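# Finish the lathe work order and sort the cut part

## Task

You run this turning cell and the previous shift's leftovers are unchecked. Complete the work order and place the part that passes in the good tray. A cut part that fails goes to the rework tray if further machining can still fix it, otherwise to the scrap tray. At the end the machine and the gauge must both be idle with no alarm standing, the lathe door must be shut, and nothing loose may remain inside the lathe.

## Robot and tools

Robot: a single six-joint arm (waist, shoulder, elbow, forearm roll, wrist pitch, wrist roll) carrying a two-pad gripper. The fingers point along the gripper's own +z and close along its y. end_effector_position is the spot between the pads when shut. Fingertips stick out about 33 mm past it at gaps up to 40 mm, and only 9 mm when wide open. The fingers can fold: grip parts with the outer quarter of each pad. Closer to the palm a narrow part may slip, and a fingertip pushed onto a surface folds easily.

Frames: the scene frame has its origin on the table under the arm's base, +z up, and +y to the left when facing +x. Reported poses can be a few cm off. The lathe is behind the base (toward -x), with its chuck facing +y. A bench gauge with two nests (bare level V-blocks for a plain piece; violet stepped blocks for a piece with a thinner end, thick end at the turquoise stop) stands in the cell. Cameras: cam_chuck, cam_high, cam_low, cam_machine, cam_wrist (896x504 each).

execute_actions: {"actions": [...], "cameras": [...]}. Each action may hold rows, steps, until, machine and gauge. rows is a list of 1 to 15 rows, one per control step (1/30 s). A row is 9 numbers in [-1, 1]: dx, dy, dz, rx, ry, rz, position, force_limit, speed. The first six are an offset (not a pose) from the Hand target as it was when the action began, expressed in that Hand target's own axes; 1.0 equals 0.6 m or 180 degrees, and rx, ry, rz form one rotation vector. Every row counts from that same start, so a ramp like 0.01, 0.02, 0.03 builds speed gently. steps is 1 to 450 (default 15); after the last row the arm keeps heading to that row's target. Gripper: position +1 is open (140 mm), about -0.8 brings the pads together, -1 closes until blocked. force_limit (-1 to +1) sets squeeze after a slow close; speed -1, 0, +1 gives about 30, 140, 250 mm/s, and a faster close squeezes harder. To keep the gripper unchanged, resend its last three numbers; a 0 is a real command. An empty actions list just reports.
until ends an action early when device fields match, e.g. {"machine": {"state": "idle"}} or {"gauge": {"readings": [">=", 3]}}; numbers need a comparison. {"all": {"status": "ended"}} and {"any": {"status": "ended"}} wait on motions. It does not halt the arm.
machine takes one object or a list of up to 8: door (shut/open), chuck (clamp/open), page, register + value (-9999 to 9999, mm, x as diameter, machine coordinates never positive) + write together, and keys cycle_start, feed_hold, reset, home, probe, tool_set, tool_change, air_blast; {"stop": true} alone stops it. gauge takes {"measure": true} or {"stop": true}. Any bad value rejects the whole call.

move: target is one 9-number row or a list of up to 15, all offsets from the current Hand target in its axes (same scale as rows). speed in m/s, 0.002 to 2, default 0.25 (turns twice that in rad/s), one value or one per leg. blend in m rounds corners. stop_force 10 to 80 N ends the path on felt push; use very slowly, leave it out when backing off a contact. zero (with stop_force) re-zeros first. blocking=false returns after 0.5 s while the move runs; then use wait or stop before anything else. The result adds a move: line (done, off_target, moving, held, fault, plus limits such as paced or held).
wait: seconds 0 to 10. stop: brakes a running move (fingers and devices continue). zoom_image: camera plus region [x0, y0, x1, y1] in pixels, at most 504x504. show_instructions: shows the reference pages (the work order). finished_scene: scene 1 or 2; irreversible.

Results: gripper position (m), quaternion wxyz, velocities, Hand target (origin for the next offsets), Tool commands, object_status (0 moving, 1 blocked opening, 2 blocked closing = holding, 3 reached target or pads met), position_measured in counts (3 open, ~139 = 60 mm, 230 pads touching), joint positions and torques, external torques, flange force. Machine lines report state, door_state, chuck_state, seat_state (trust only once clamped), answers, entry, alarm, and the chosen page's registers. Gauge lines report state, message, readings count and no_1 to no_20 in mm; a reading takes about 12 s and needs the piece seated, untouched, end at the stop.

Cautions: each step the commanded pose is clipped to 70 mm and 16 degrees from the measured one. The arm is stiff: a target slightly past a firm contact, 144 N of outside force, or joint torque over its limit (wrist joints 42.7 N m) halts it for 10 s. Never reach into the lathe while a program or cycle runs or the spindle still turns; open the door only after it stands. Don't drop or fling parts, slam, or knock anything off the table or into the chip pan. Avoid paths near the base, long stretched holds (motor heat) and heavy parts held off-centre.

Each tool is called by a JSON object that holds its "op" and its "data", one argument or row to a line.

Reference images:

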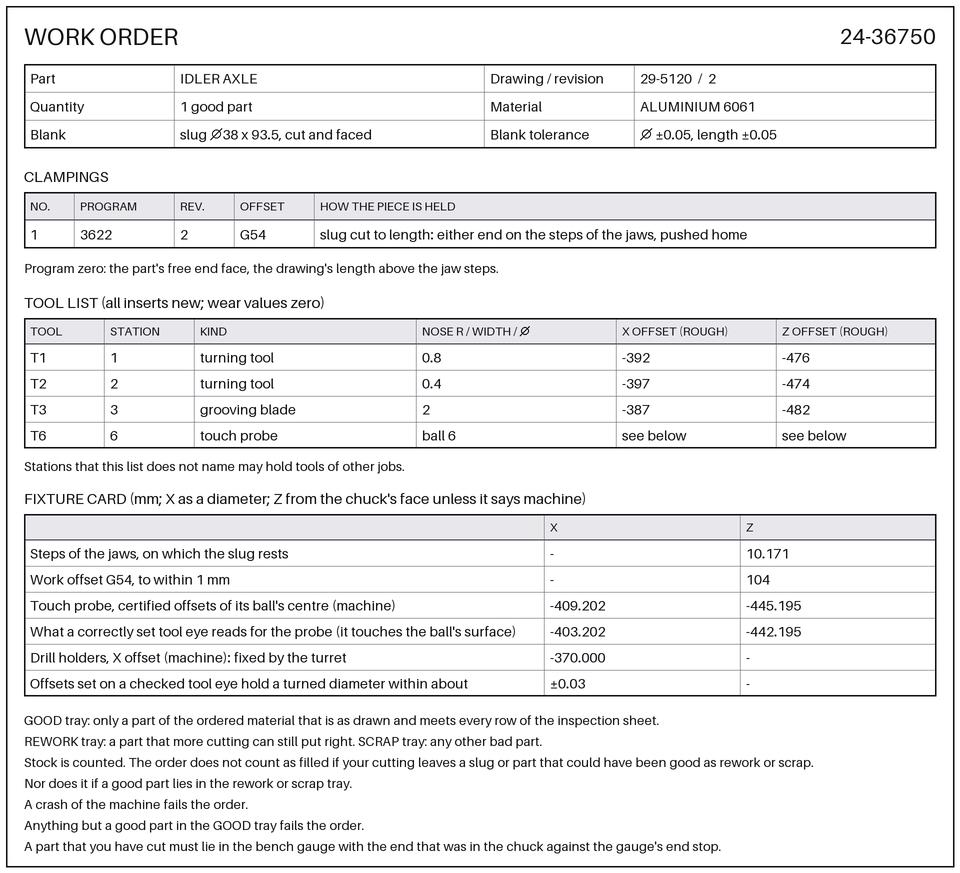

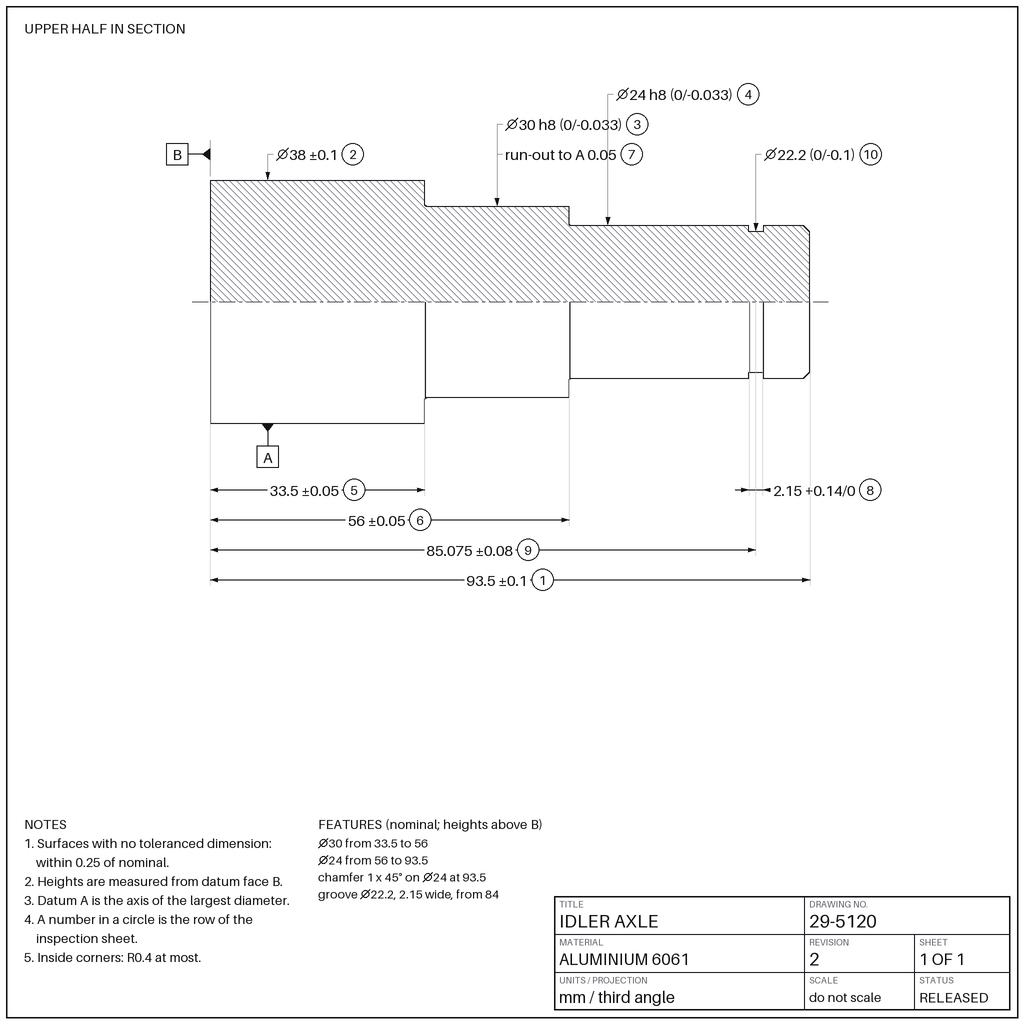

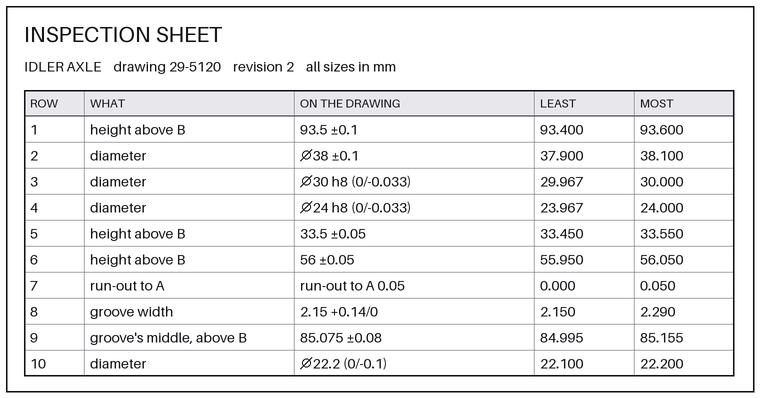

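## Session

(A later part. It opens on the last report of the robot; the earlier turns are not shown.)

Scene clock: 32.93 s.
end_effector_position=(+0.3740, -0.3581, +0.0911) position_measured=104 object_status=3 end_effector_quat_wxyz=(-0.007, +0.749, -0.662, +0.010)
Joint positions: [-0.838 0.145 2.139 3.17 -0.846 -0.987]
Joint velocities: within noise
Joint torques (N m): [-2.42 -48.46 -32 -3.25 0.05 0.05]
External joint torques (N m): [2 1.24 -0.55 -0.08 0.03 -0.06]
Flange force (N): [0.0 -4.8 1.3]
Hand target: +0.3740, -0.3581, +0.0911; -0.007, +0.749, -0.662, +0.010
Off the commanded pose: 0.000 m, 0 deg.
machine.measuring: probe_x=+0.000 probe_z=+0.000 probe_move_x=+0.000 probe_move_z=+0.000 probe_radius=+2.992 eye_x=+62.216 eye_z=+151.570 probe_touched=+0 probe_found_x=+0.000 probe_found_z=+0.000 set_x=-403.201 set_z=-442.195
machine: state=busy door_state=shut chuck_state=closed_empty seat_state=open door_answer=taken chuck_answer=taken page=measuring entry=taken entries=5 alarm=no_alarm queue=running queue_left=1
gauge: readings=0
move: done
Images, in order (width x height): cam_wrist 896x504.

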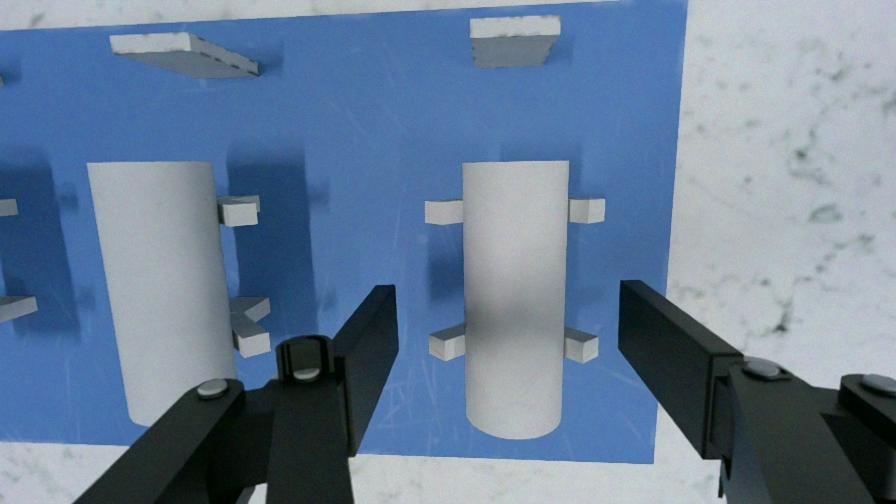

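{"op": "move", "data": {
  "target": [0.0217, 0, 0, 0, 0, 0, 0.2, -1, 0],
  "speed": 0.1,
  "cameras": ["cam_wrist"]
}}

Scene clock: 35.17 s.
end_effector_position=(+0.3755, -0.3710, +0.0912) position_measured=104 object_status=3 end_effector_quat_wxyz=(-0.007, +0.749, -0.662, +0.010)
Joint positions: [-0.852 0.16 2.121 3.17 -0.85 -1.001]
Joint velocities: within noise
Joint torques (N m): [-1.9 -49.95 -31.38 -3.34 0.07 0.07]
External joint torques (N m): [1.41 1.2 -1.22 0 0.01 -0.08]
Flange force (N): [1.7 -4.5 0.6]
Hand target: +0.3756, -0.3710, +0.0912; -0.007, +0.749, -0.662, +0.010
Off the commanded pose: 0.000 m, 0 deg.
machine.measuring: probe_x=+0.000 probe_z=+0.000 probe_move_x=+0.000 probe_move_z=+0.000 probe_radius=+2.992 eye_x=+62.216 eye_z=+151.570 probe_touched=+0 probe_found_x=+0.000 probe_found_z=+0.000 set_x=-403.201 set_z=-442.195
machine: state=busy door_state=shut chuck_state=closed_empty seat_state=open door_answer=taken chuck_answer=taken page=measuring entry=taken entries=5 alarm=no_alarm queue=running queue_left=1
gauge: readings=0
move: done
Images, in order (width x height): cam_wrist 896x504.

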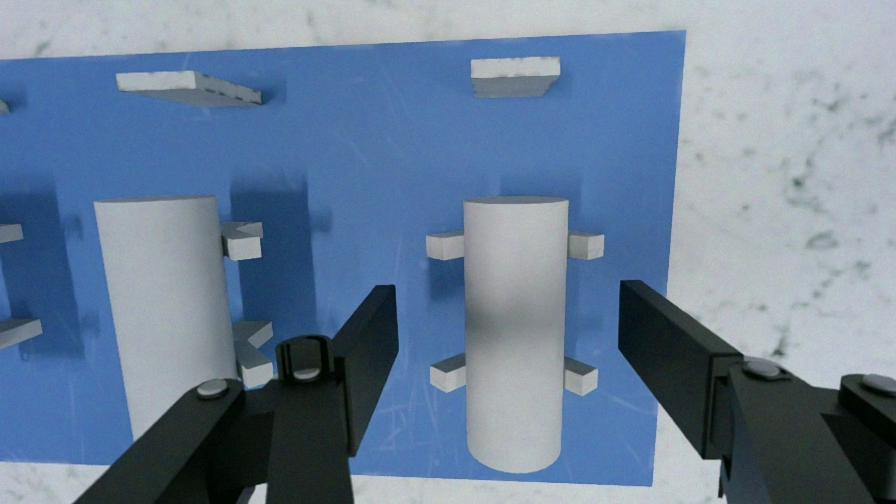

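{"op": "execute_actions", "data": {
  "actions": [
    {"rows":[[0.003,0,0,0,0,0,-1,0,-1]],"steps":60}
  ],
  "cameras": ["cam_wrist"]
}}

Scene clock: 40.00 s.
end_effector_position=(+0.3758, -0.3728, +0.0912) position_measured=178 object_status=2 end_effector_quat_wxyz=(-0.007, +0.749, -0.662, +0.010)
Joint positions: [-0.854 0.162 2.118 3.17 -0.85 -1.003]
Joint velocities: within noise
Joint torques (N m): [2.41 -40.63 -30.5 -0.76 3.58 0.03]
External joint torques (N m): [-2.63 -8.5 -2.17 -2.57 -3.5 -0.03]
Flange force (N): [-2.9 8.2 -19.8]
Hand target: +0.3758, -0.3728, +0.0912; -0.007, +0.749, -0.662, +0.010
Off the commanded pose: 0.000 m, 0 deg.
machine.measuring: probe_x=+0.000 probe_z=+0.000 probe_move_x=+0.000 probe_move_z=+0.000 probe_radius=+2.992 eye_x=+62.216 eye_z=+151.570 probe_touched=+0 probe_found_x=+0.000 probe_found_z=+0.000 set_x=-403.201 set_z=-442.195
machine: state=busy door_state=shut chuck_state=closed_empty seat_state=open door_answer=taken chuck_answer=taken page=measuring entry=taken entries=6 alarm=no_alarm queue=running queue_left=0
gauge: readings=0
Images, in order (width x height): cam_wrist 896x504.

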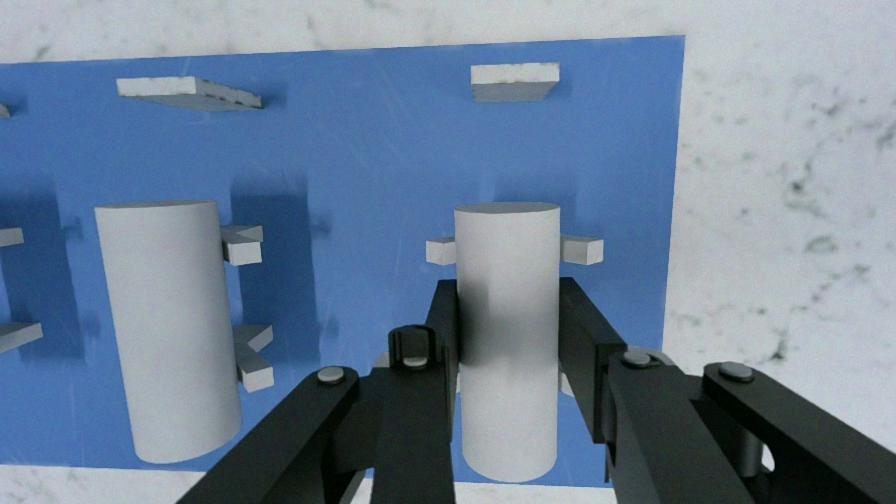

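{"op": "move", "data": {
  "target": [0, 0, -0.15, 0, 0, 0, -1, 0, -1],
  "speed": 0.08,
  "cameras": ["cam_wrist"]
}}

Scene clock: 41.93 s.
end_effector_position=(+0.3736, -0.3726, +0.1811) position_measured=178 object_status=2 end_effector_quat_wxyz=(-0.007, +0.749, -0.662, +0.010)
Joint positions: [-0.858 0.064 2.033 3.167 -1.033 -1]
Joint velocities: within noise
Joint torques (N m): [-2.2 -46.38 -37.15 -3.64 0.01 0.07]
External joint torques (N m): [1.75 3.21 0.03 -0.16 0.07 -0.07]
Flange force (N): [2.2 -5.6 3.2]
Hand target: +0.3736, -0.3726, +0.1811; -0.007, +0.749, -0.662, +0.010
Off the commanded pose: 0.000 m, 0 deg.
machine.measuring: probe_x=+0.000 probe_z=+0.000 probe_move_x=+0.000 probe_move_z=+0.000 probe_radius=+2.992 eye_x=+62.216 eye_z=+151.570 probe_touched=+0 probe_found_x=+0.000 probe_found_z=+0.000 set_x=-403.201 set_z=-442.195
machine: state=busy door_state=shut chuck_state=closed_empty seat_state=open door_answer=taken chuck_answer=taken page=measuring entry=taken entries=6 alarm=no_alarm queue=running queue_left=0
gauge: readings=0
move: done
Images, in order (width x height): cam_wrist 896x504.

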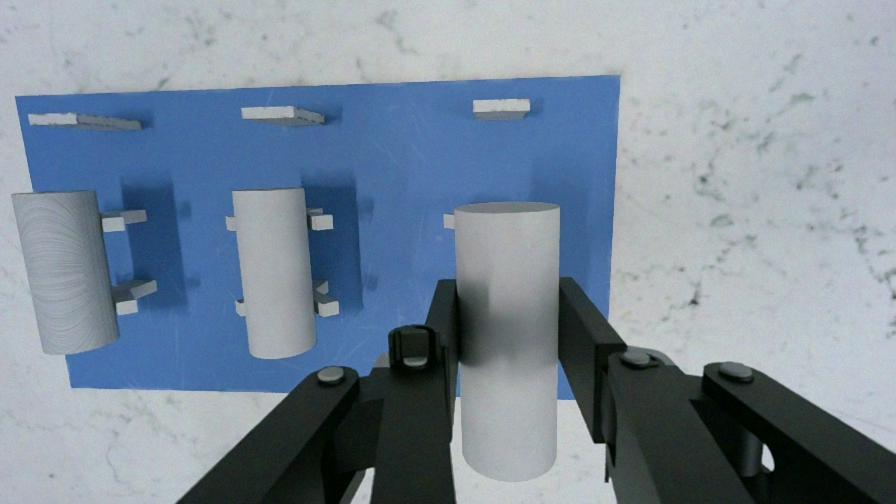

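{"op": "move", "data": {
  "target": [-0.607, -0.555, -0.167, 0, 0, 0.022, -1, 0, -1],
  "cameras": ["cam_wrist","cam_low"]
}}

Scene clock: 46.13 s.
end_effector_position=(+0.6570, +0.0298, +0.2874) position_measured=178 object_status=2 end_effector_quat_wxyz=(-0.008, +0.726, -0.688, +0.009)
Joint positions: [-0.006 0.184 1.681 3.148 -1.252 -0.068]
Joint velocities: within noise
Joint torques (N m): [-1.08 -63.68 -40.78 -4.09 0.21 0.03]
External joint torques (N m): [0.49 3.52 -0.18 -0.17 -0.15 -0.04]
Flange force (N): [-0.6 -5.9 1.3]
Hand target: +0.6570, +0.0298, +0.2874; -0.008, +0.726, -0.688, +0.009
Off the commanded pose: 0.000 m, 0 deg.
machine.measuring: probe_x=+0.000 probe_z=+0.000 probe_move_x=+0.000 probe_move_z=+0.000 probe_radius=+2.992 eye_x=+62.216 eye_z=+151.570 probe_touched=+0 probe_found_x=+0.000 probe_found_z=+0.000 set_x=-403.201 set_z=-442.195
machine: state=busy door_state=shut chuck_state=closed_empty seat_state=open door_answer=taken chuck_answer=taken page=measuring entry=taken entries=6 alarm=no_alarm queue=running queue_left=0
gauge: readings=0
move: done
Images, in order (width x height): cam_low 896x504, cam_wrist 896x504.

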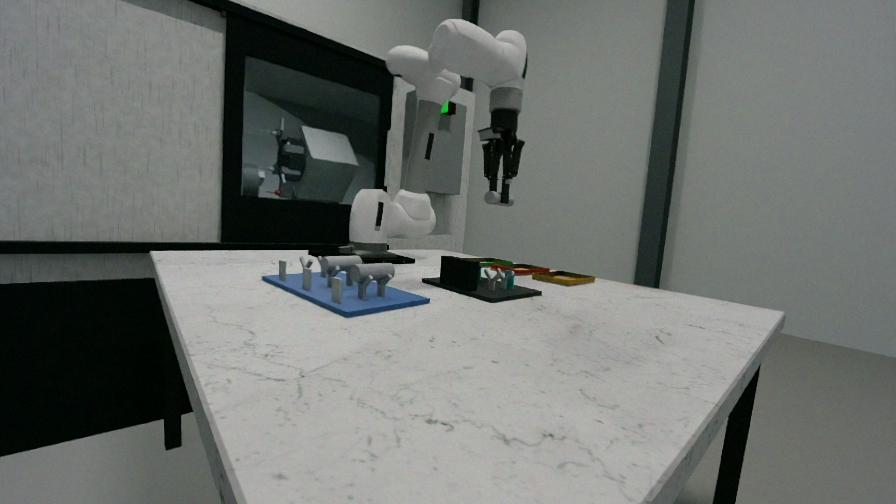

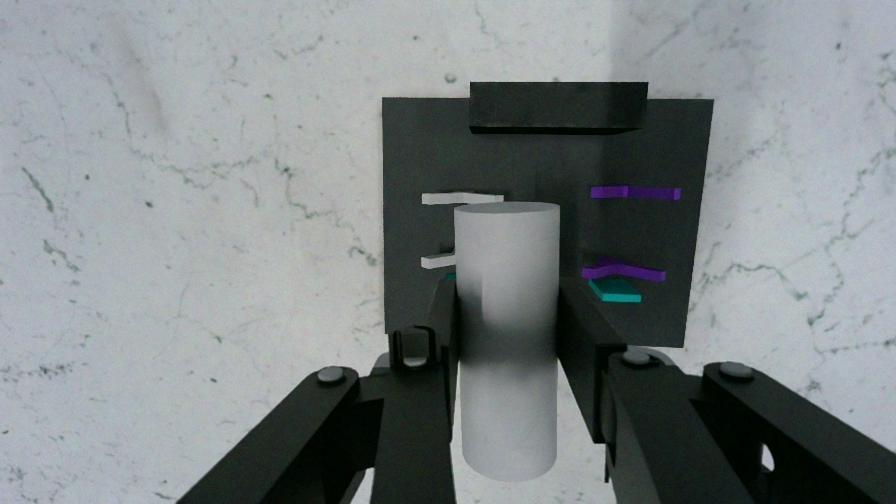

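{"op": "move", "data": {
  "target": [0.042, -0.037, 0.178, 0, 0, 0.0078, -1, 0, -1],
  "cameras": ["cam_wrist","cam_low"]
}}

{"op": "zoom_image", "data": {
  "camera": "cam_low",
  "region": [410, 190, 570, 310]
}}

Scene clock: 49.43 s.
end_effector_position=(+0.6831, +0.0057, +0.1813) position_measured=178 object_status=2 end_effector_quat_wxyz=(-0.008, +0.717, -0.697, +0.009)
Joint positions: [-0.04 0.288 1.754 3.149 -1.076 -0.08]
Joint velocities: within noise
Joint torques (N m): [-2.2 -69.54 -38.2 -3.88 0.02 -0.01]
External joint torques (N m): [1.64 1.1 -0.05 -0.1 0.04 0.01]
Flange force (N): [-2.4 -1.9 0.9]
Hand target: +0.6831, +0.0057, +0.1812; -0.008, +0.717, -0.697, +0.009
Off the commanded pose: 0.000 m, 0 deg.
machine.measuring: probe_x=+0.000 probe_z=+0.000 probe_move_x=+0.000 probe_move_z=+0.000 probe_radius=+2.992 eye_x=+62.216 eye_z=+151.570 probe_touched=+0 probe_found_x=+0.000 probe_found_z=+0.000 set_x=-391.755 set_z=-475.885
machine: state=idle door_state=shut chuck_state=closed_empty seat_state=open door_answer=taken chuck_answer=taken page=measuring entry=taken entries=6 alarm=no_alarm queue=done queue_left=0
gauge: readings=0
move: done
Images, in order (width x height): cam_low 896x504, cam_wrist 896x504.

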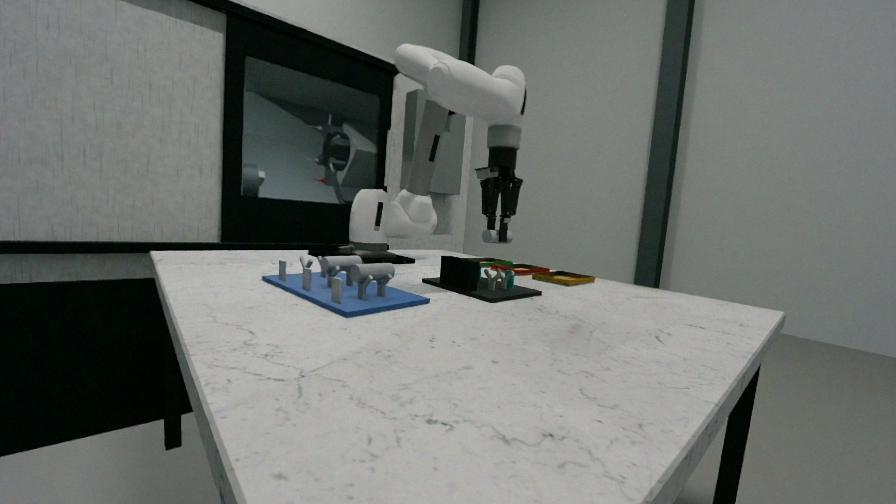

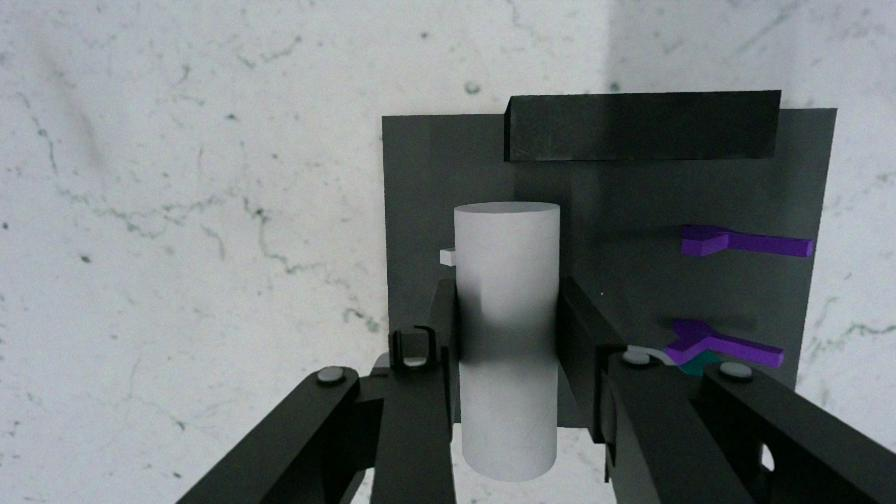

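Scaled by 3.150 from the camera's 896x504 image, which has a finer 1280x720 frame.

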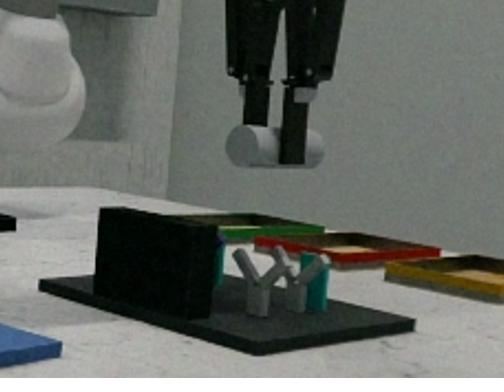

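{"op": "execute_actions", "data": {
  "actions": [
    {"machine":[{"register":"tool_call","value":2,"write":true,"page":"measuring"},{"tool_change":true},{"tool_set":true}],"steps":2}
  ],
  "cameras": []
}}

{"op": "move", "data": {
  "target": [-0.018, 0, -0.05, 0, 0, 1, -1, 0, -1],
  "speed": 0.5,
  "cameras": ["cam_wrist","cam_low"]
}}

Scene clock: 53.73 s.
end_effector_position=(+0.6831, +0.0057, +0.1812) position_measured=178 object_status=2 end_effector_quat_wxyz=(-0.008, +0.717, -0.697, +0.009)
Joint positions: [-0.04 0.288 1.754 3.149 -1.076 -0.08]
Joint velocities: within noise
Joint torques (N m): [-2.74 -70.58 -38.19 -3.82 0.13 0.06]
External joint torques (N m): [2.02 2.52 -0.01 -0.15 -0.06 -0.06]
Flange force (N): [-2.8 -3.9 1.9]
Hand target: +0.6831, +0.0057, +0.1812; -0.008, +0.717, -0.697, +0.009
Tool commands: gripper/position=-1.0 gripper/force_limit=+0.0 gripper/speed=-1.0
Off the commanded pose: 0.000 m, 0 deg.
machine.measuring: probe_x=+0.000 probe_z=+0.000 probe_move_x=+0.000 probe_move_z=+0.000 probe_radius=+2.992 eye_x=+62.216 eye_z=+151.570 probe_touched=+0 probe_found_x=+0.000 probe_found_z=+0.000 set_x=-391.755 set_z=-475.885
machine: state=busy door_state=shut chuck_state=closed_empty seat_state=open door_answer=taken chuck_answer=taken page=measuring entry=taken entries=8 alarm=no_alarm queue=running queue_left=1
gauge: readings=0
No camera images: "cameras" was empty.

Scene clock: 57.50 s.
end_effector_position=(+0.6821, +0.0165, +0.2112) position_measured=178 object_status=2 end_effector_quat_wxyz=(+0.009, +0.697, +0.717, +0.008)
Joint positions: [-0.024 0.265 1.724 3.148 -1.128 -3.205]
Joint velocities: within noise
Joint torques (N m): [-2.79 -69.37 -39.17 -3.85 0.06 -0.04]
External joint torques (N m): [2.42 2.55 0.03 -0.12 0 0.04]
Flange force (N): [3.6 3.9 1.8]
Hand target: +0.6821, +0.0165, +0.2112; +0.009, +0.697, +0.717, +0.008
Off the commanded pose: 0.000 m, 0 deg.
machine.measuring: probe_x=+0.000 probe_z=+0.000 probe_move_x=+0.000 probe_move_z=+0.000 probe_radius=+2.992 eye_x=+62.216 eye_z=+151.570 probe_touched=+0 probe_found_x=+0.000 probe_found_z=+0.000 set_x=-391.755 set_z=-475.885
machine: state=busy door_state=shut chuck_state=closed_empty seat_state=open door_answer=taken chuck_answer=taken page=measuring entry=taken entries=8 alarm=no_alarm queue=running queue_left=1
gauge: readings=0
move: done
Images, in order (width x height): cam_low 896x504, cam_wrist 896x504.

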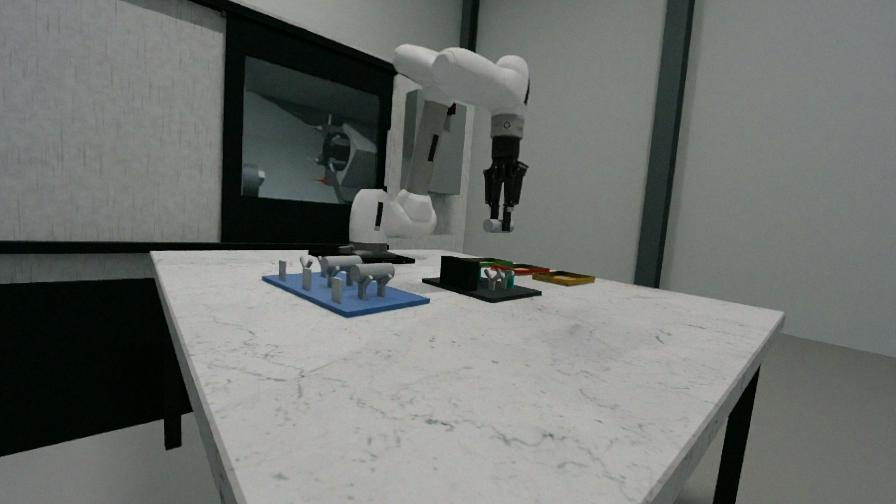

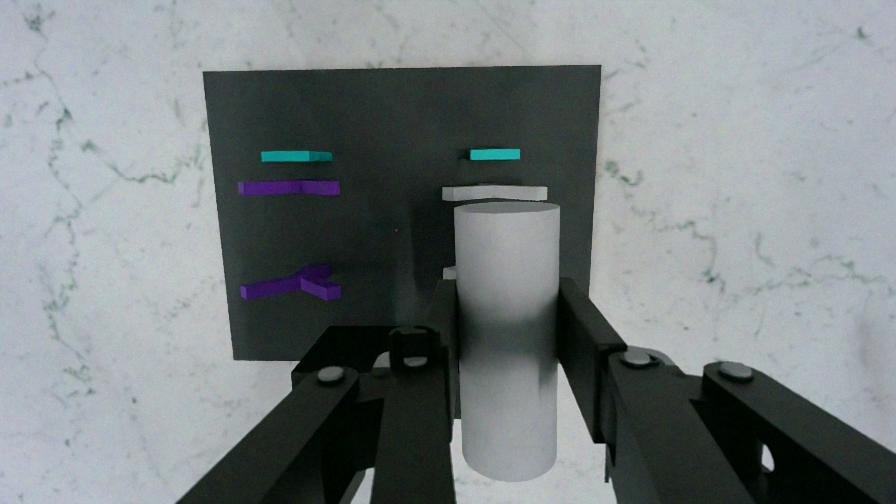

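{"op": "move", "data": {
  "target": [0.025, 0, 0.165, 0, 0, 0, -1, 0, -1],
  "speed": 0.15,
  "cameras": ["cam_wrist","cam_low"]
}}

{"op": "zoom_image", "data": {
  "camera": "cam_low",
  "region": [410, 190, 570, 310]
}}

Scene clock: 59.93 s.
end_effector_position=(+0.6840, +0.0313, +0.1122) position_measured=178 object_status=2 end_effector_quat_wxyz=(+0.009, +0.697, +0.717, +0.008)
Joint positions: [-0.001 0.348 1.813 3.149 -0.957 -3.183]
Joint velocities: within noise
Joint torques (N m): [-2.21 -73.66 -35.96 -3.5 0.1 0.01]
External joint torques (N m): [1.97 1.87 0.23 -0.11 -0.04 -0.01]
Flange force (N): [2.9 2.2 1.9]
Hand target: +0.6840, +0.0313, +0.1122; +0.009, +0.697, +0.717, +0.008
Off the commanded pose: 0.000 m, 0 deg.
machine.measuring: probe_x=+0.000 probe_z=+0.000 probe_move_x=+0.000 probe_move_z=+0.000 probe_radius=+2.992 eye_x=+62.216 eye_z=+151.570 probe_touched=+0 probe_found_x=+0.000 probe_found_z=+0.000 set_x=-391.755 set_z=-475.885
machine: state=busy door_state=shut chuck_state=closed_empty seat_state=open door_answer=taken chuck_answer=taken page=measuring entry=taken entries=9 alarm=no_alarm queue=running queue_left=0
gauge: readings=0
move: done
Images, in order (width x height): cam_low 896x504, cam_wrist 896x504.

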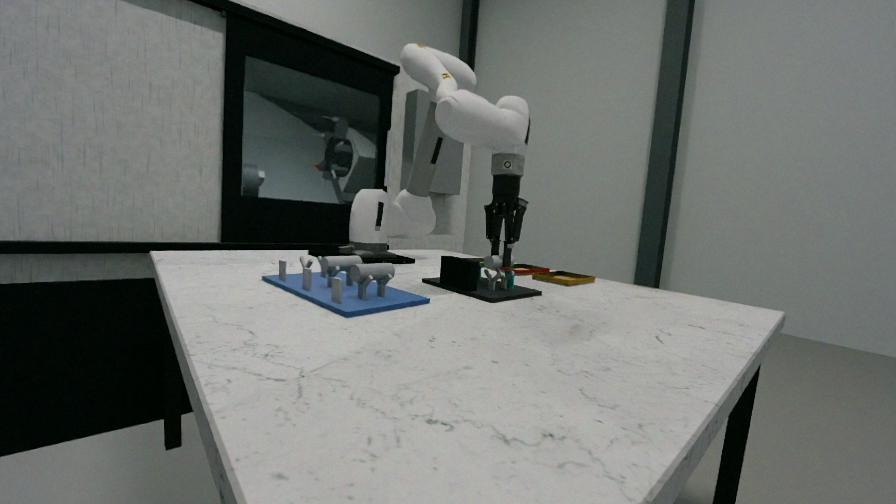

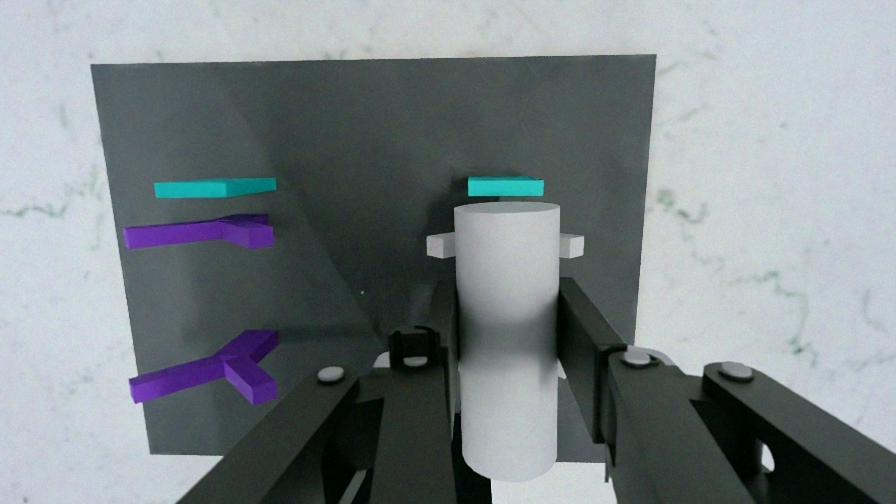

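Scaled by 3.150 from the camera's 896x504 image, which has a finer 1280x720 frame.

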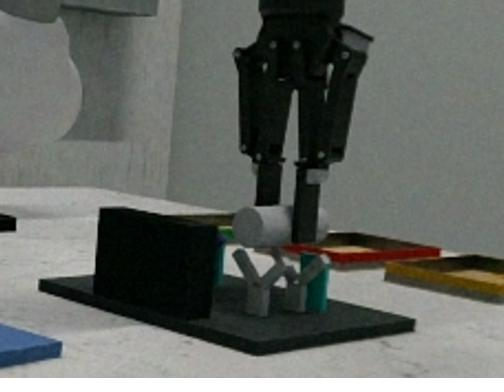

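{"op": "move", "data": {
  "target": [0.003, 0, 0.05, 0, 0, 0, -1, 0, -1],
  "speed": 0.015,
  "stop_force": 10,
  "cameras": ["cam_wrist","cam_low"]
}}

{"op": "zoom_image", "data": {
  "camera": "cam_low",
  "region": [410, 190, 570, 310]
}}

Scene clock: 62.90 s.
end_effector_position=(+0.6847, +0.0326, +0.0898) position_measured=178 object_status=2 end_effector_quat_wxyz=(+0.009, +0.697, +0.717, +0.008)
Joint positions: [0.001 0.37 1.829 3.149 -0.918 -3.181]
Joint velocities: within noise
Joint torques (N m): [-0.63 -49.8 -19.63 -3.26 0.76 -0.61]
External joint torques (N m): [0.26 -23.23 -15.13 -0.26 -0.7 0.61]
Flange force (N): [1.5 0.6 -35.2]
Hand target: +0.6846, +0.0326, +0.0898; +0.009, +0.697, +0.717, +0.008 (not the last commanded pose)
Off the commanded pose: 0.008 m, 0 deg.
machine.measuring: probe_x=+0.000 probe_z=+0.000 probe_move_x=+0.000 probe_move_z=+0.000 probe_radius=+2.992 eye_x=+62.216 eye_z=+151.570 probe_touched=+0 probe_found_x=+0.000 probe_found_z=+0.000 set_x=-391.755 set_z=-475.885
machine: state=busy door_state=shut chuck_state=closed_empty seat_state=open door_answer=taken chuck_answer=taken page=measuring entry=taken entries=9 alarm=no_alarm queue=running queue_left=0
gauge: readings=0
move: contact
Images, in order (width x height): cam_low 896x504, cam_wrist 896x504.

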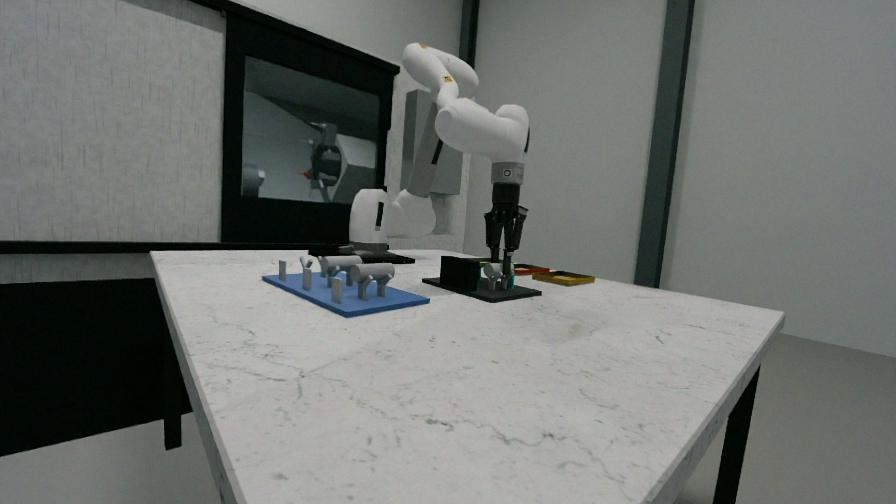

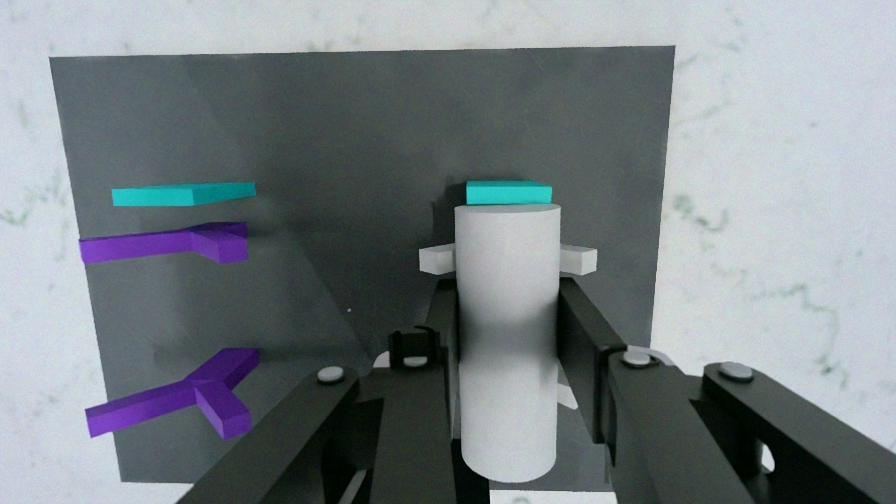

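Scaled by 3.150 from the camera's 896x504 image, which has a finer 1280x720 frame.

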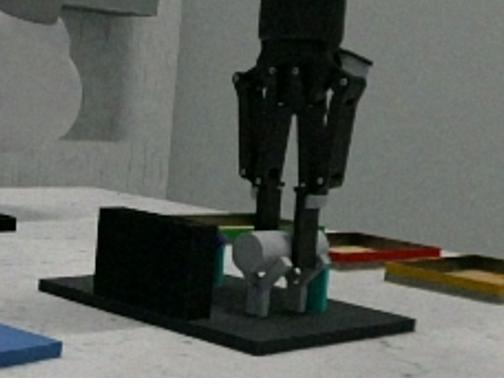

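{"op": "move", "data": {
  "target": [0, 0, -0.0015, 0, 0, 0, -1, 0, -1],
  "speed": 0.02,
  "cameras": []
}}

{"op": "move", "data": {
  "target": [0.008, 0, 0, 0, 0, 0, -1, 0, -1],
  "speed": 0.01,
  "stop_force": 12,
  "cameras": ["cam_wrist"]
}}

Scene clock: 64.33 s.
end_effector_position=(+0.6845, +0.0326, +0.0907) position_measured=178 object_status=2 end_effector_quat_wxyz=(+0.009, +0.697, +0.717, +0.008)
Joint positions: [0.001 0.369 1.829 3.149 -0.92 -3.181]
Joint velocities: within noise
Joint torques (N m): [1.81 -75.38 -34.31 -1.8 -0.45 -0.07]
External joint torques (N m): [-2.39 2.93 -0.35 -1.72 0.51 0.07]
Flange force (N): [-3.3 4.1 3.6]
Hand target: +0.6846, +0.0326, +0.0907; +0.009, +0.697, +0.717, +0.008
Off the commanded pose: 0.000 m, 0 deg.
machine.measuring: probe_x=+0.000 probe_z=+0.000 probe_move_x=+0.000 probe_move_z=+0.000 probe_radius=+2.992 eye_x=+62.216 eye_z=+151.570 probe_touched=+0 probe_found_x=+0.000 probe_found_z=+0.000 set_x=-391.755 set_z=-475.885
machine: state=busy door_state=shut chuck_state=closed_empty seat_state=open door_answer=taken chuck_answer=taken page=measuring entry=taken entries=9 alarm=no_alarm queue=running queue_left=0
gauge: readings=0
move: done
No camera images: "cameras" was empty.

Scene clock: 65.17 s.
end_effector_position=(+0.6846, +0.0331, +0.0907) position_measured=178 object_status=2 end_effector_quat_wxyz=(+0.009, +0.696, +0.717, +0.008)
Joint positions: [0.002 0.369 1.829 3.148 -0.92 -3.18]
Joint velocities: within noise
Joint torques (N m): [17.34 -74.14 -35.37 4.6 0.82 -0.27]
External joint torques (N m): [-17.68 0.98 0.57 -8.13 -0.77 0.27]
Flange force (N): [-25.3 -0.2 -0.1]
Hand target: +0.6846, +0.0331, +0.0907; +0.009, +0.696, +0.717, +0.008 (not the last commanded pose)
Off the commanded pose: 0.004 m, 0 deg.
machine.measuring: probe_x=+0.000 probe_z=+0.000 probe_move_x=+0.000 probe_move_z=+0.000 probe_radius=+2.992 eye_x=+62.216 eye_z=+151.570 probe_touched=+0 probe_found_x=+0.000 probe_found_z=+0.000 set_x=-391.755 set_z=-475.885
machine: state=busy door_state=shut chuck_state=closed_empty seat_state=open door_answer=taken chuck_answer=taken page=measuring entry=taken entries=9 alarm=no_alarm queue=running queue_left=0
gauge: readings=0
move: contact
Images, in order (width x height): cam_wrist 896x504.

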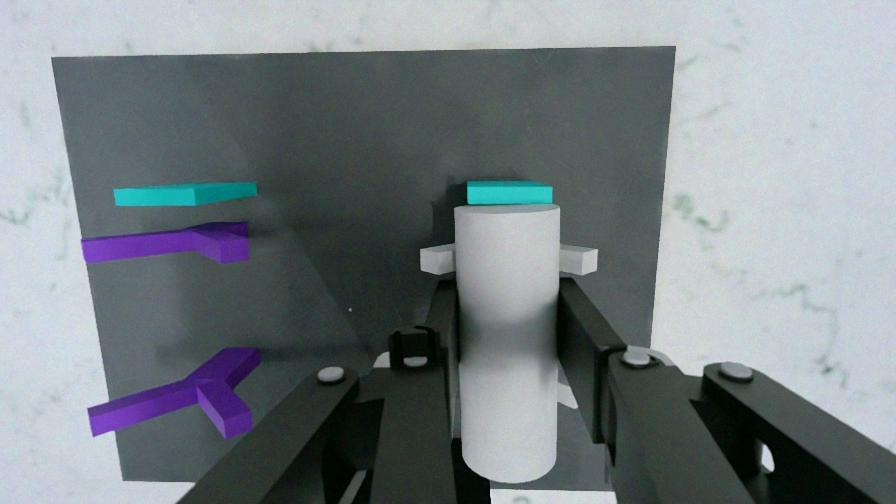

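{"op": "execute_actions", "data": {
  "actions": [
    {"rows":[[-0.0005,0,0.001,0,0,0,-1,0,-1]],"steps":15},
    {"rows":[[0,0,0,0,0,0,0.0,-1,-1]],"steps":60}
  ],
  "cameras": ["cam_wrist"]
}}

Scene clock: 68.50 s.
end_effector_position=(+0.6846, +0.0328, +0.0901) position_measured=129 object_status=3 end_effector_quat_wxyz=(+0.009, +0.696, +0.717, +0.008)
Joint positions: [0.001 0.369 1.829 3.148 -0.919 -3.181]
Joint velocities: within noise
Joint torques (N m): [-2.29 -73.72 -33.71 -3.44 0.07 0.06]
External joint torques (N m): [1.72 0.42 -1.09 -0.09 -0.02 -0.06]
External joint torques at the end of the 1st action: [-11.98 -6.68 -5.93 -5.55 0.06 0.16]
Flange force (N): [2.5 2.9 -0.4]
Flange force at the end of the 1st action (N): [-17.1 2.6 -10.9]
Hand target: +0.6846, +0.0328, +0.0901; +0.009, +0.696, +0.717, +0.008
Off the commanded pose: 0.000 m, 0 deg.
machine.measuring: probe_x=+0.000 probe_z=+0.000 probe_move_x=+0.000 probe_move_z=+0.000 probe_radius=+2.992 eye_x=+62.216 eye_z=+151.570 probe_touched=+0 probe_found_x=+0.000 probe_found_z=+0.000 set_x=-391.755 set_z=-475.885
machine: state=busy door_state=shut chuck_state=closed_empty seat_state=open door_answer=taken chuck_answer=taken page=measuring entry=taken entries=9 alarm=no_alarm queue=running queue_left=0
gauge: readings=0
Images, in order (width x height): cam_wrist 896x504.

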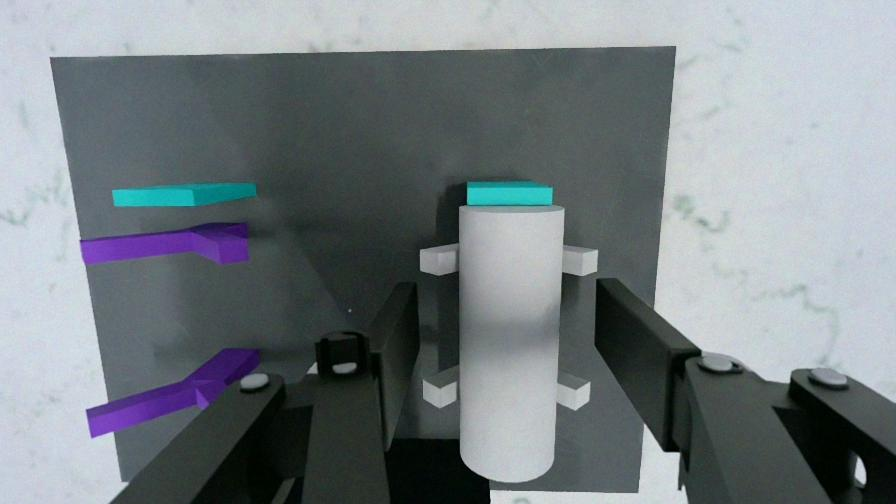

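{"op": "execute_actions", "data": {
  "actions": [
    {"gauge":{"measure":true},"steps":2}
  ],
  "cameras": []
}}

{"op": "execute_actions", "data": {
  "actions": [
    {"steps":400,"until":{"gauge":{"readings":["=",1]}}}
  ],
  "cameras": []
}}

Scene clock: 69.33 s.
end_effector_position=(+0.6846, +0.0328, +0.0901) position_measured=129 object_status=3 end_effector_quat_wxyz=(+0.009, +0.696, +0.717, +0.008)
Joint positions: [0.001 0.369 1.829 3.148 -0.919 -3.181]
Joint velocities: within noise
Joint torques (N m): [-2.41 -74.03 -33.62 -3.35 0.05 0]
External joint torques (N m): [1.74 1.19 -1.09 -0.18 0.01 0]
Flange force (N): [2.6 3.9 0.5]
Hand target: +0.6846, +0.0328, +0.0901; +0.009, +0.696, +0.717, +0.008
Tool commands: gripper/position=+0.0 gripper/force_limit=-1.0 gripper/speed=-1.0
Off the commanded pose: 0.000 m, 0 deg.
machine.measuring: probe_x=+0.000 probe_z=+0.000 probe_move_x=+0.000 probe_move_z=+0.000 probe_radius=+2.992 eye_x=+62.216 eye_z=+151.570 probe_touched=+0 probe_found_x=+0.000 probe_found_z=+0.000 set_x=-391.755 set_z=-475.885
machine: state=busy door_state=shut chuck_state=closed_empty seat_state=open door_answer=taken chuck_answer=taken page=measuring entry=taken entries=9 alarm=no_alarm queue=running queue_left=0
gauge: state=busy message=started readings=0
No camera images: "cameras" was empty.

Scene clock: 81.27 s.
end_effector_position=(+0.6846, +0.0328, +0.0901) position_measured=129 object_status=3 end_effector_quat_wxyz=(+0.009, +0.696, +0.717, +0.008)
Joint positions: [0.001 0.369 1.829 3.148 -0.919 -3.181]
Joint velocities: within noise
Joint torques (N m): [-2.27 -73.51 -33.67 -3.32 0.1 0.07]
External joint torques (N m): [1.61 0.66 -1.07 -0.21 -0.04 -0.07]
Flange force (N): [2.3 3.2 -0.1]
Hand target: +0.6846, +0.0328, +0.0901; +0.009, +0.696, +0.717, +0.008
Tool commands: gripper/position=+0.0 gripper/force_limit=-1.0 gripper/speed=-1.0
Off the commanded pose: 0.000 m, 0 deg.
machine.measuring: probe_x=+0.000 probe_z=+0.000 probe_move_x=+0.000 probe_move_z=+0.000 probe_radius=+2.992 eye_x=+62.216 eye_z=+151.570 probe_touched=+0 probe_found_x=+0.000 probe_found_z=+0.000 set_x=-397.289 set_z=-473.735
machine: state=idle door_state=shut chuck_state=closed_empty seat_state=open door_answer=taken chuck_answer=taken page=measuring entry=taken entries=9 alarm=no_alarm queue=done queue_left=0
gauge: message=started readings=1 no_1=93.488 no_2=35.968 no_3=35.969 no_4=35.970 no_5=93.484 no_6=93.483 no_7=0.002 no_10=35.967
No camera images: "cameras" was empty.

{"op": "execute_actions", "data": {
  "actions": [
    {"machine":[{"register":"tool_call","value":3,"write":true,"page":"measuring"},{"tool_change":true},{"tool_set":true}],"rows":[[0,0.0025,0,0,0,0,-1,0,-1]],"steps":60}
  ],
  "cameras": []
}}

{"op": "move", "data": {
  "target": [0, 0, -0.2, 0, 0, 0, -1, 0, -1],
  "speed": 0.15,
  "cameras": ["cam_wrist"]
}}

Scene clock: 84.57 s.
end_effector_position=(+0.6861, +0.0329, +0.0902) position_measured=178 object_status=2 end_effector_quat_wxyz=(+0.009, +0.696, +0.717, +0.008)
Joint positions: [0.001 0.371 1.826 3.148 -0.92 -3.181]
Joint velocities: within noise
Joint torques (N m): [-1.1 -60.57 -41.2 -3.04 9.88 -0.54]
External joint torques (N m): [0.65 -12.49 6.45 -0.48 -9.82 0.54]
Flange force (N): [1.4 -22.7 -24.9]
Hand target: +0.6861, +0.0329, +0.0902; +0.009, +0.696, +0.717, +0.008
Off the commanded pose: 0.000 m, 0 deg.
machine.measuring: probe_x=+0.000 probe_z=+0.000 probe_move_x=+0.000 probe_move_z=+0.000 probe_radius=+2.992 eye_x=+62.216 eye_z=+151.570 probe_touched=+0 probe_found_x=+0.000 probe_found_z=+0.000 set_x=-397.289 set_z=-473.735
machine: state=busy door_state=shut chuck_state=closed_empty seat_state=open door_answer=taken chuck_answer=taken page=measuring entry=taken entries=11 alarm=no_alarm queue=running queue_left=1
gauge: message=started readings=1 no_1=93.488 no_2=35.968 no_3=35.969 no_4=35.970 no_5=93.484 no_6=93.483 no_7=0.002 no_10=35.967
No camera images: "cameras" was empty.

Scene clock: 85.77 s.
end_effector_position=(+0.6832, +0.0331, +0.2101) position_measured=178 object_status=2 end_effector_quat_wxyz=(+0.009, +0.696, +0.717, +0.008)
Joint positions: [0 0.269 1.722 3.147 -1.127 -3.18]
Joint velocities: within noise
Joint torques (N m): [-1.74 -69.38 -39.06 -3.88 -0.01 0.06]
External joint torques (N m): [1.2 2.35 -0.02 -0.09 0.07 -0.06]
Flange force (N): [1.7 3.5 1.8]
Hand target: +0.6832, +0.0331, +0.2101; +0.009, +0.696, +0.717, +0.008
Off the commanded pose: 0.000 m, 0 deg.
machine.measuring: probe_x=+0.000 probe_z=+0.000 probe_move_x=+0.000 probe_move_z=+0.000 probe_radius=+2.992 eye_x=+62.216 eye_z=+151.570 probe_touched=+0 probe_found_x=+0.000 probe_found_z=+0.000 set_x=-397.289 set_z=-473.735
machine: state=busy door_state=shut chuck_state=closed_empty seat_state=open door_answer=taken chuck_answer=taken page=measuring entry=taken entries=11 alarm=no_alarm queue=running queue_left=1
gauge: message=started readings=1 no_1=93.488 no_2=35.968 no_3=35.969 no_4=35.970 no_5=93.484 no_6=93.483 no_7=0.002 no_10=35.967
move: done
Images, in order (width x height): cam_wrist 896x504.

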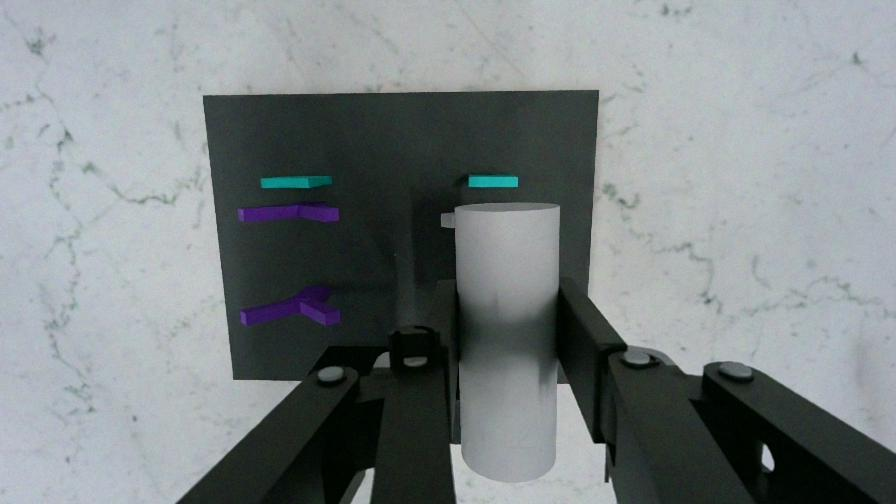

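{"op": "move", "data": {
  "target": [-0.657, -0.537, 0.075, 0, 0, -0.029, -1, 0, -1],
  "speed": 0.35,
  "cameras": ["cam_wrist"]
}}

Scene clock: 89.17 s.
end_effector_position=(+0.3740, -0.3705, +0.1586) position_measured=178 object_status=2 end_effector_quat_wxyz=(+0.010, +0.663, +0.748, +0.007)
Joint positions: [-0.854 0.083 2.059 3.168 -0.987 -4.138]
Joint velocities: within noise
Joint torques (N m): [-2.42 -47.26 -36.38 -3.43 0.05 0.2]
External joint torques (N m): [2 3.41 0.39 -0.21 -0.05 -0.2]
Flange force (N): [-1.7 5.6 3.8]
Hand target: +0.3740, -0.3706, +0.1585; +0.010, +0.663, +0.748, +0.007
Off the commanded pose: 0.000 m, 0 deg.
machine.measuring: probe_x=+0.000 probe_z=+0.000 probe_move_x=+0.000 probe_move_z=+0.000 probe_radius=+2.992 eye_x=+62.216 eye_z=+151.570 probe_touched=+0 probe_found_x=+0.000 probe_found_z=+0.000 set_x=-397.289 set_z=-473.735
machine: state=busy door_state=shut chuck_state=closed_empty seat_state=open door_answer=taken chuck_answer=taken page=measuring entry=taken entries=12 alarm=no_alarm queue=running queue_left=0
gauge: message=started readings=1 no_1=93.488 no_2=35.968 no_3=35.969 no_4=35.970 no_5=93.484 no_6=93.483 no_7=0.002 no_10=35.967
move: done
Images, in order (width x height): cam_wrist 896x504.

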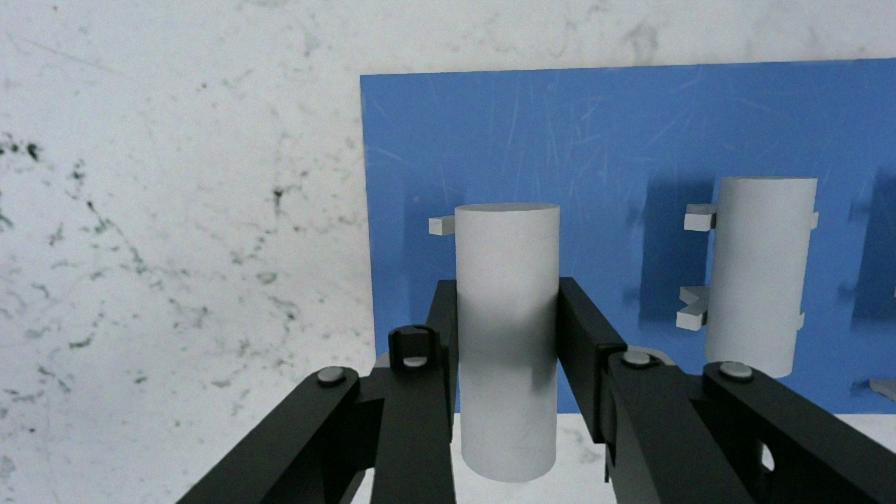

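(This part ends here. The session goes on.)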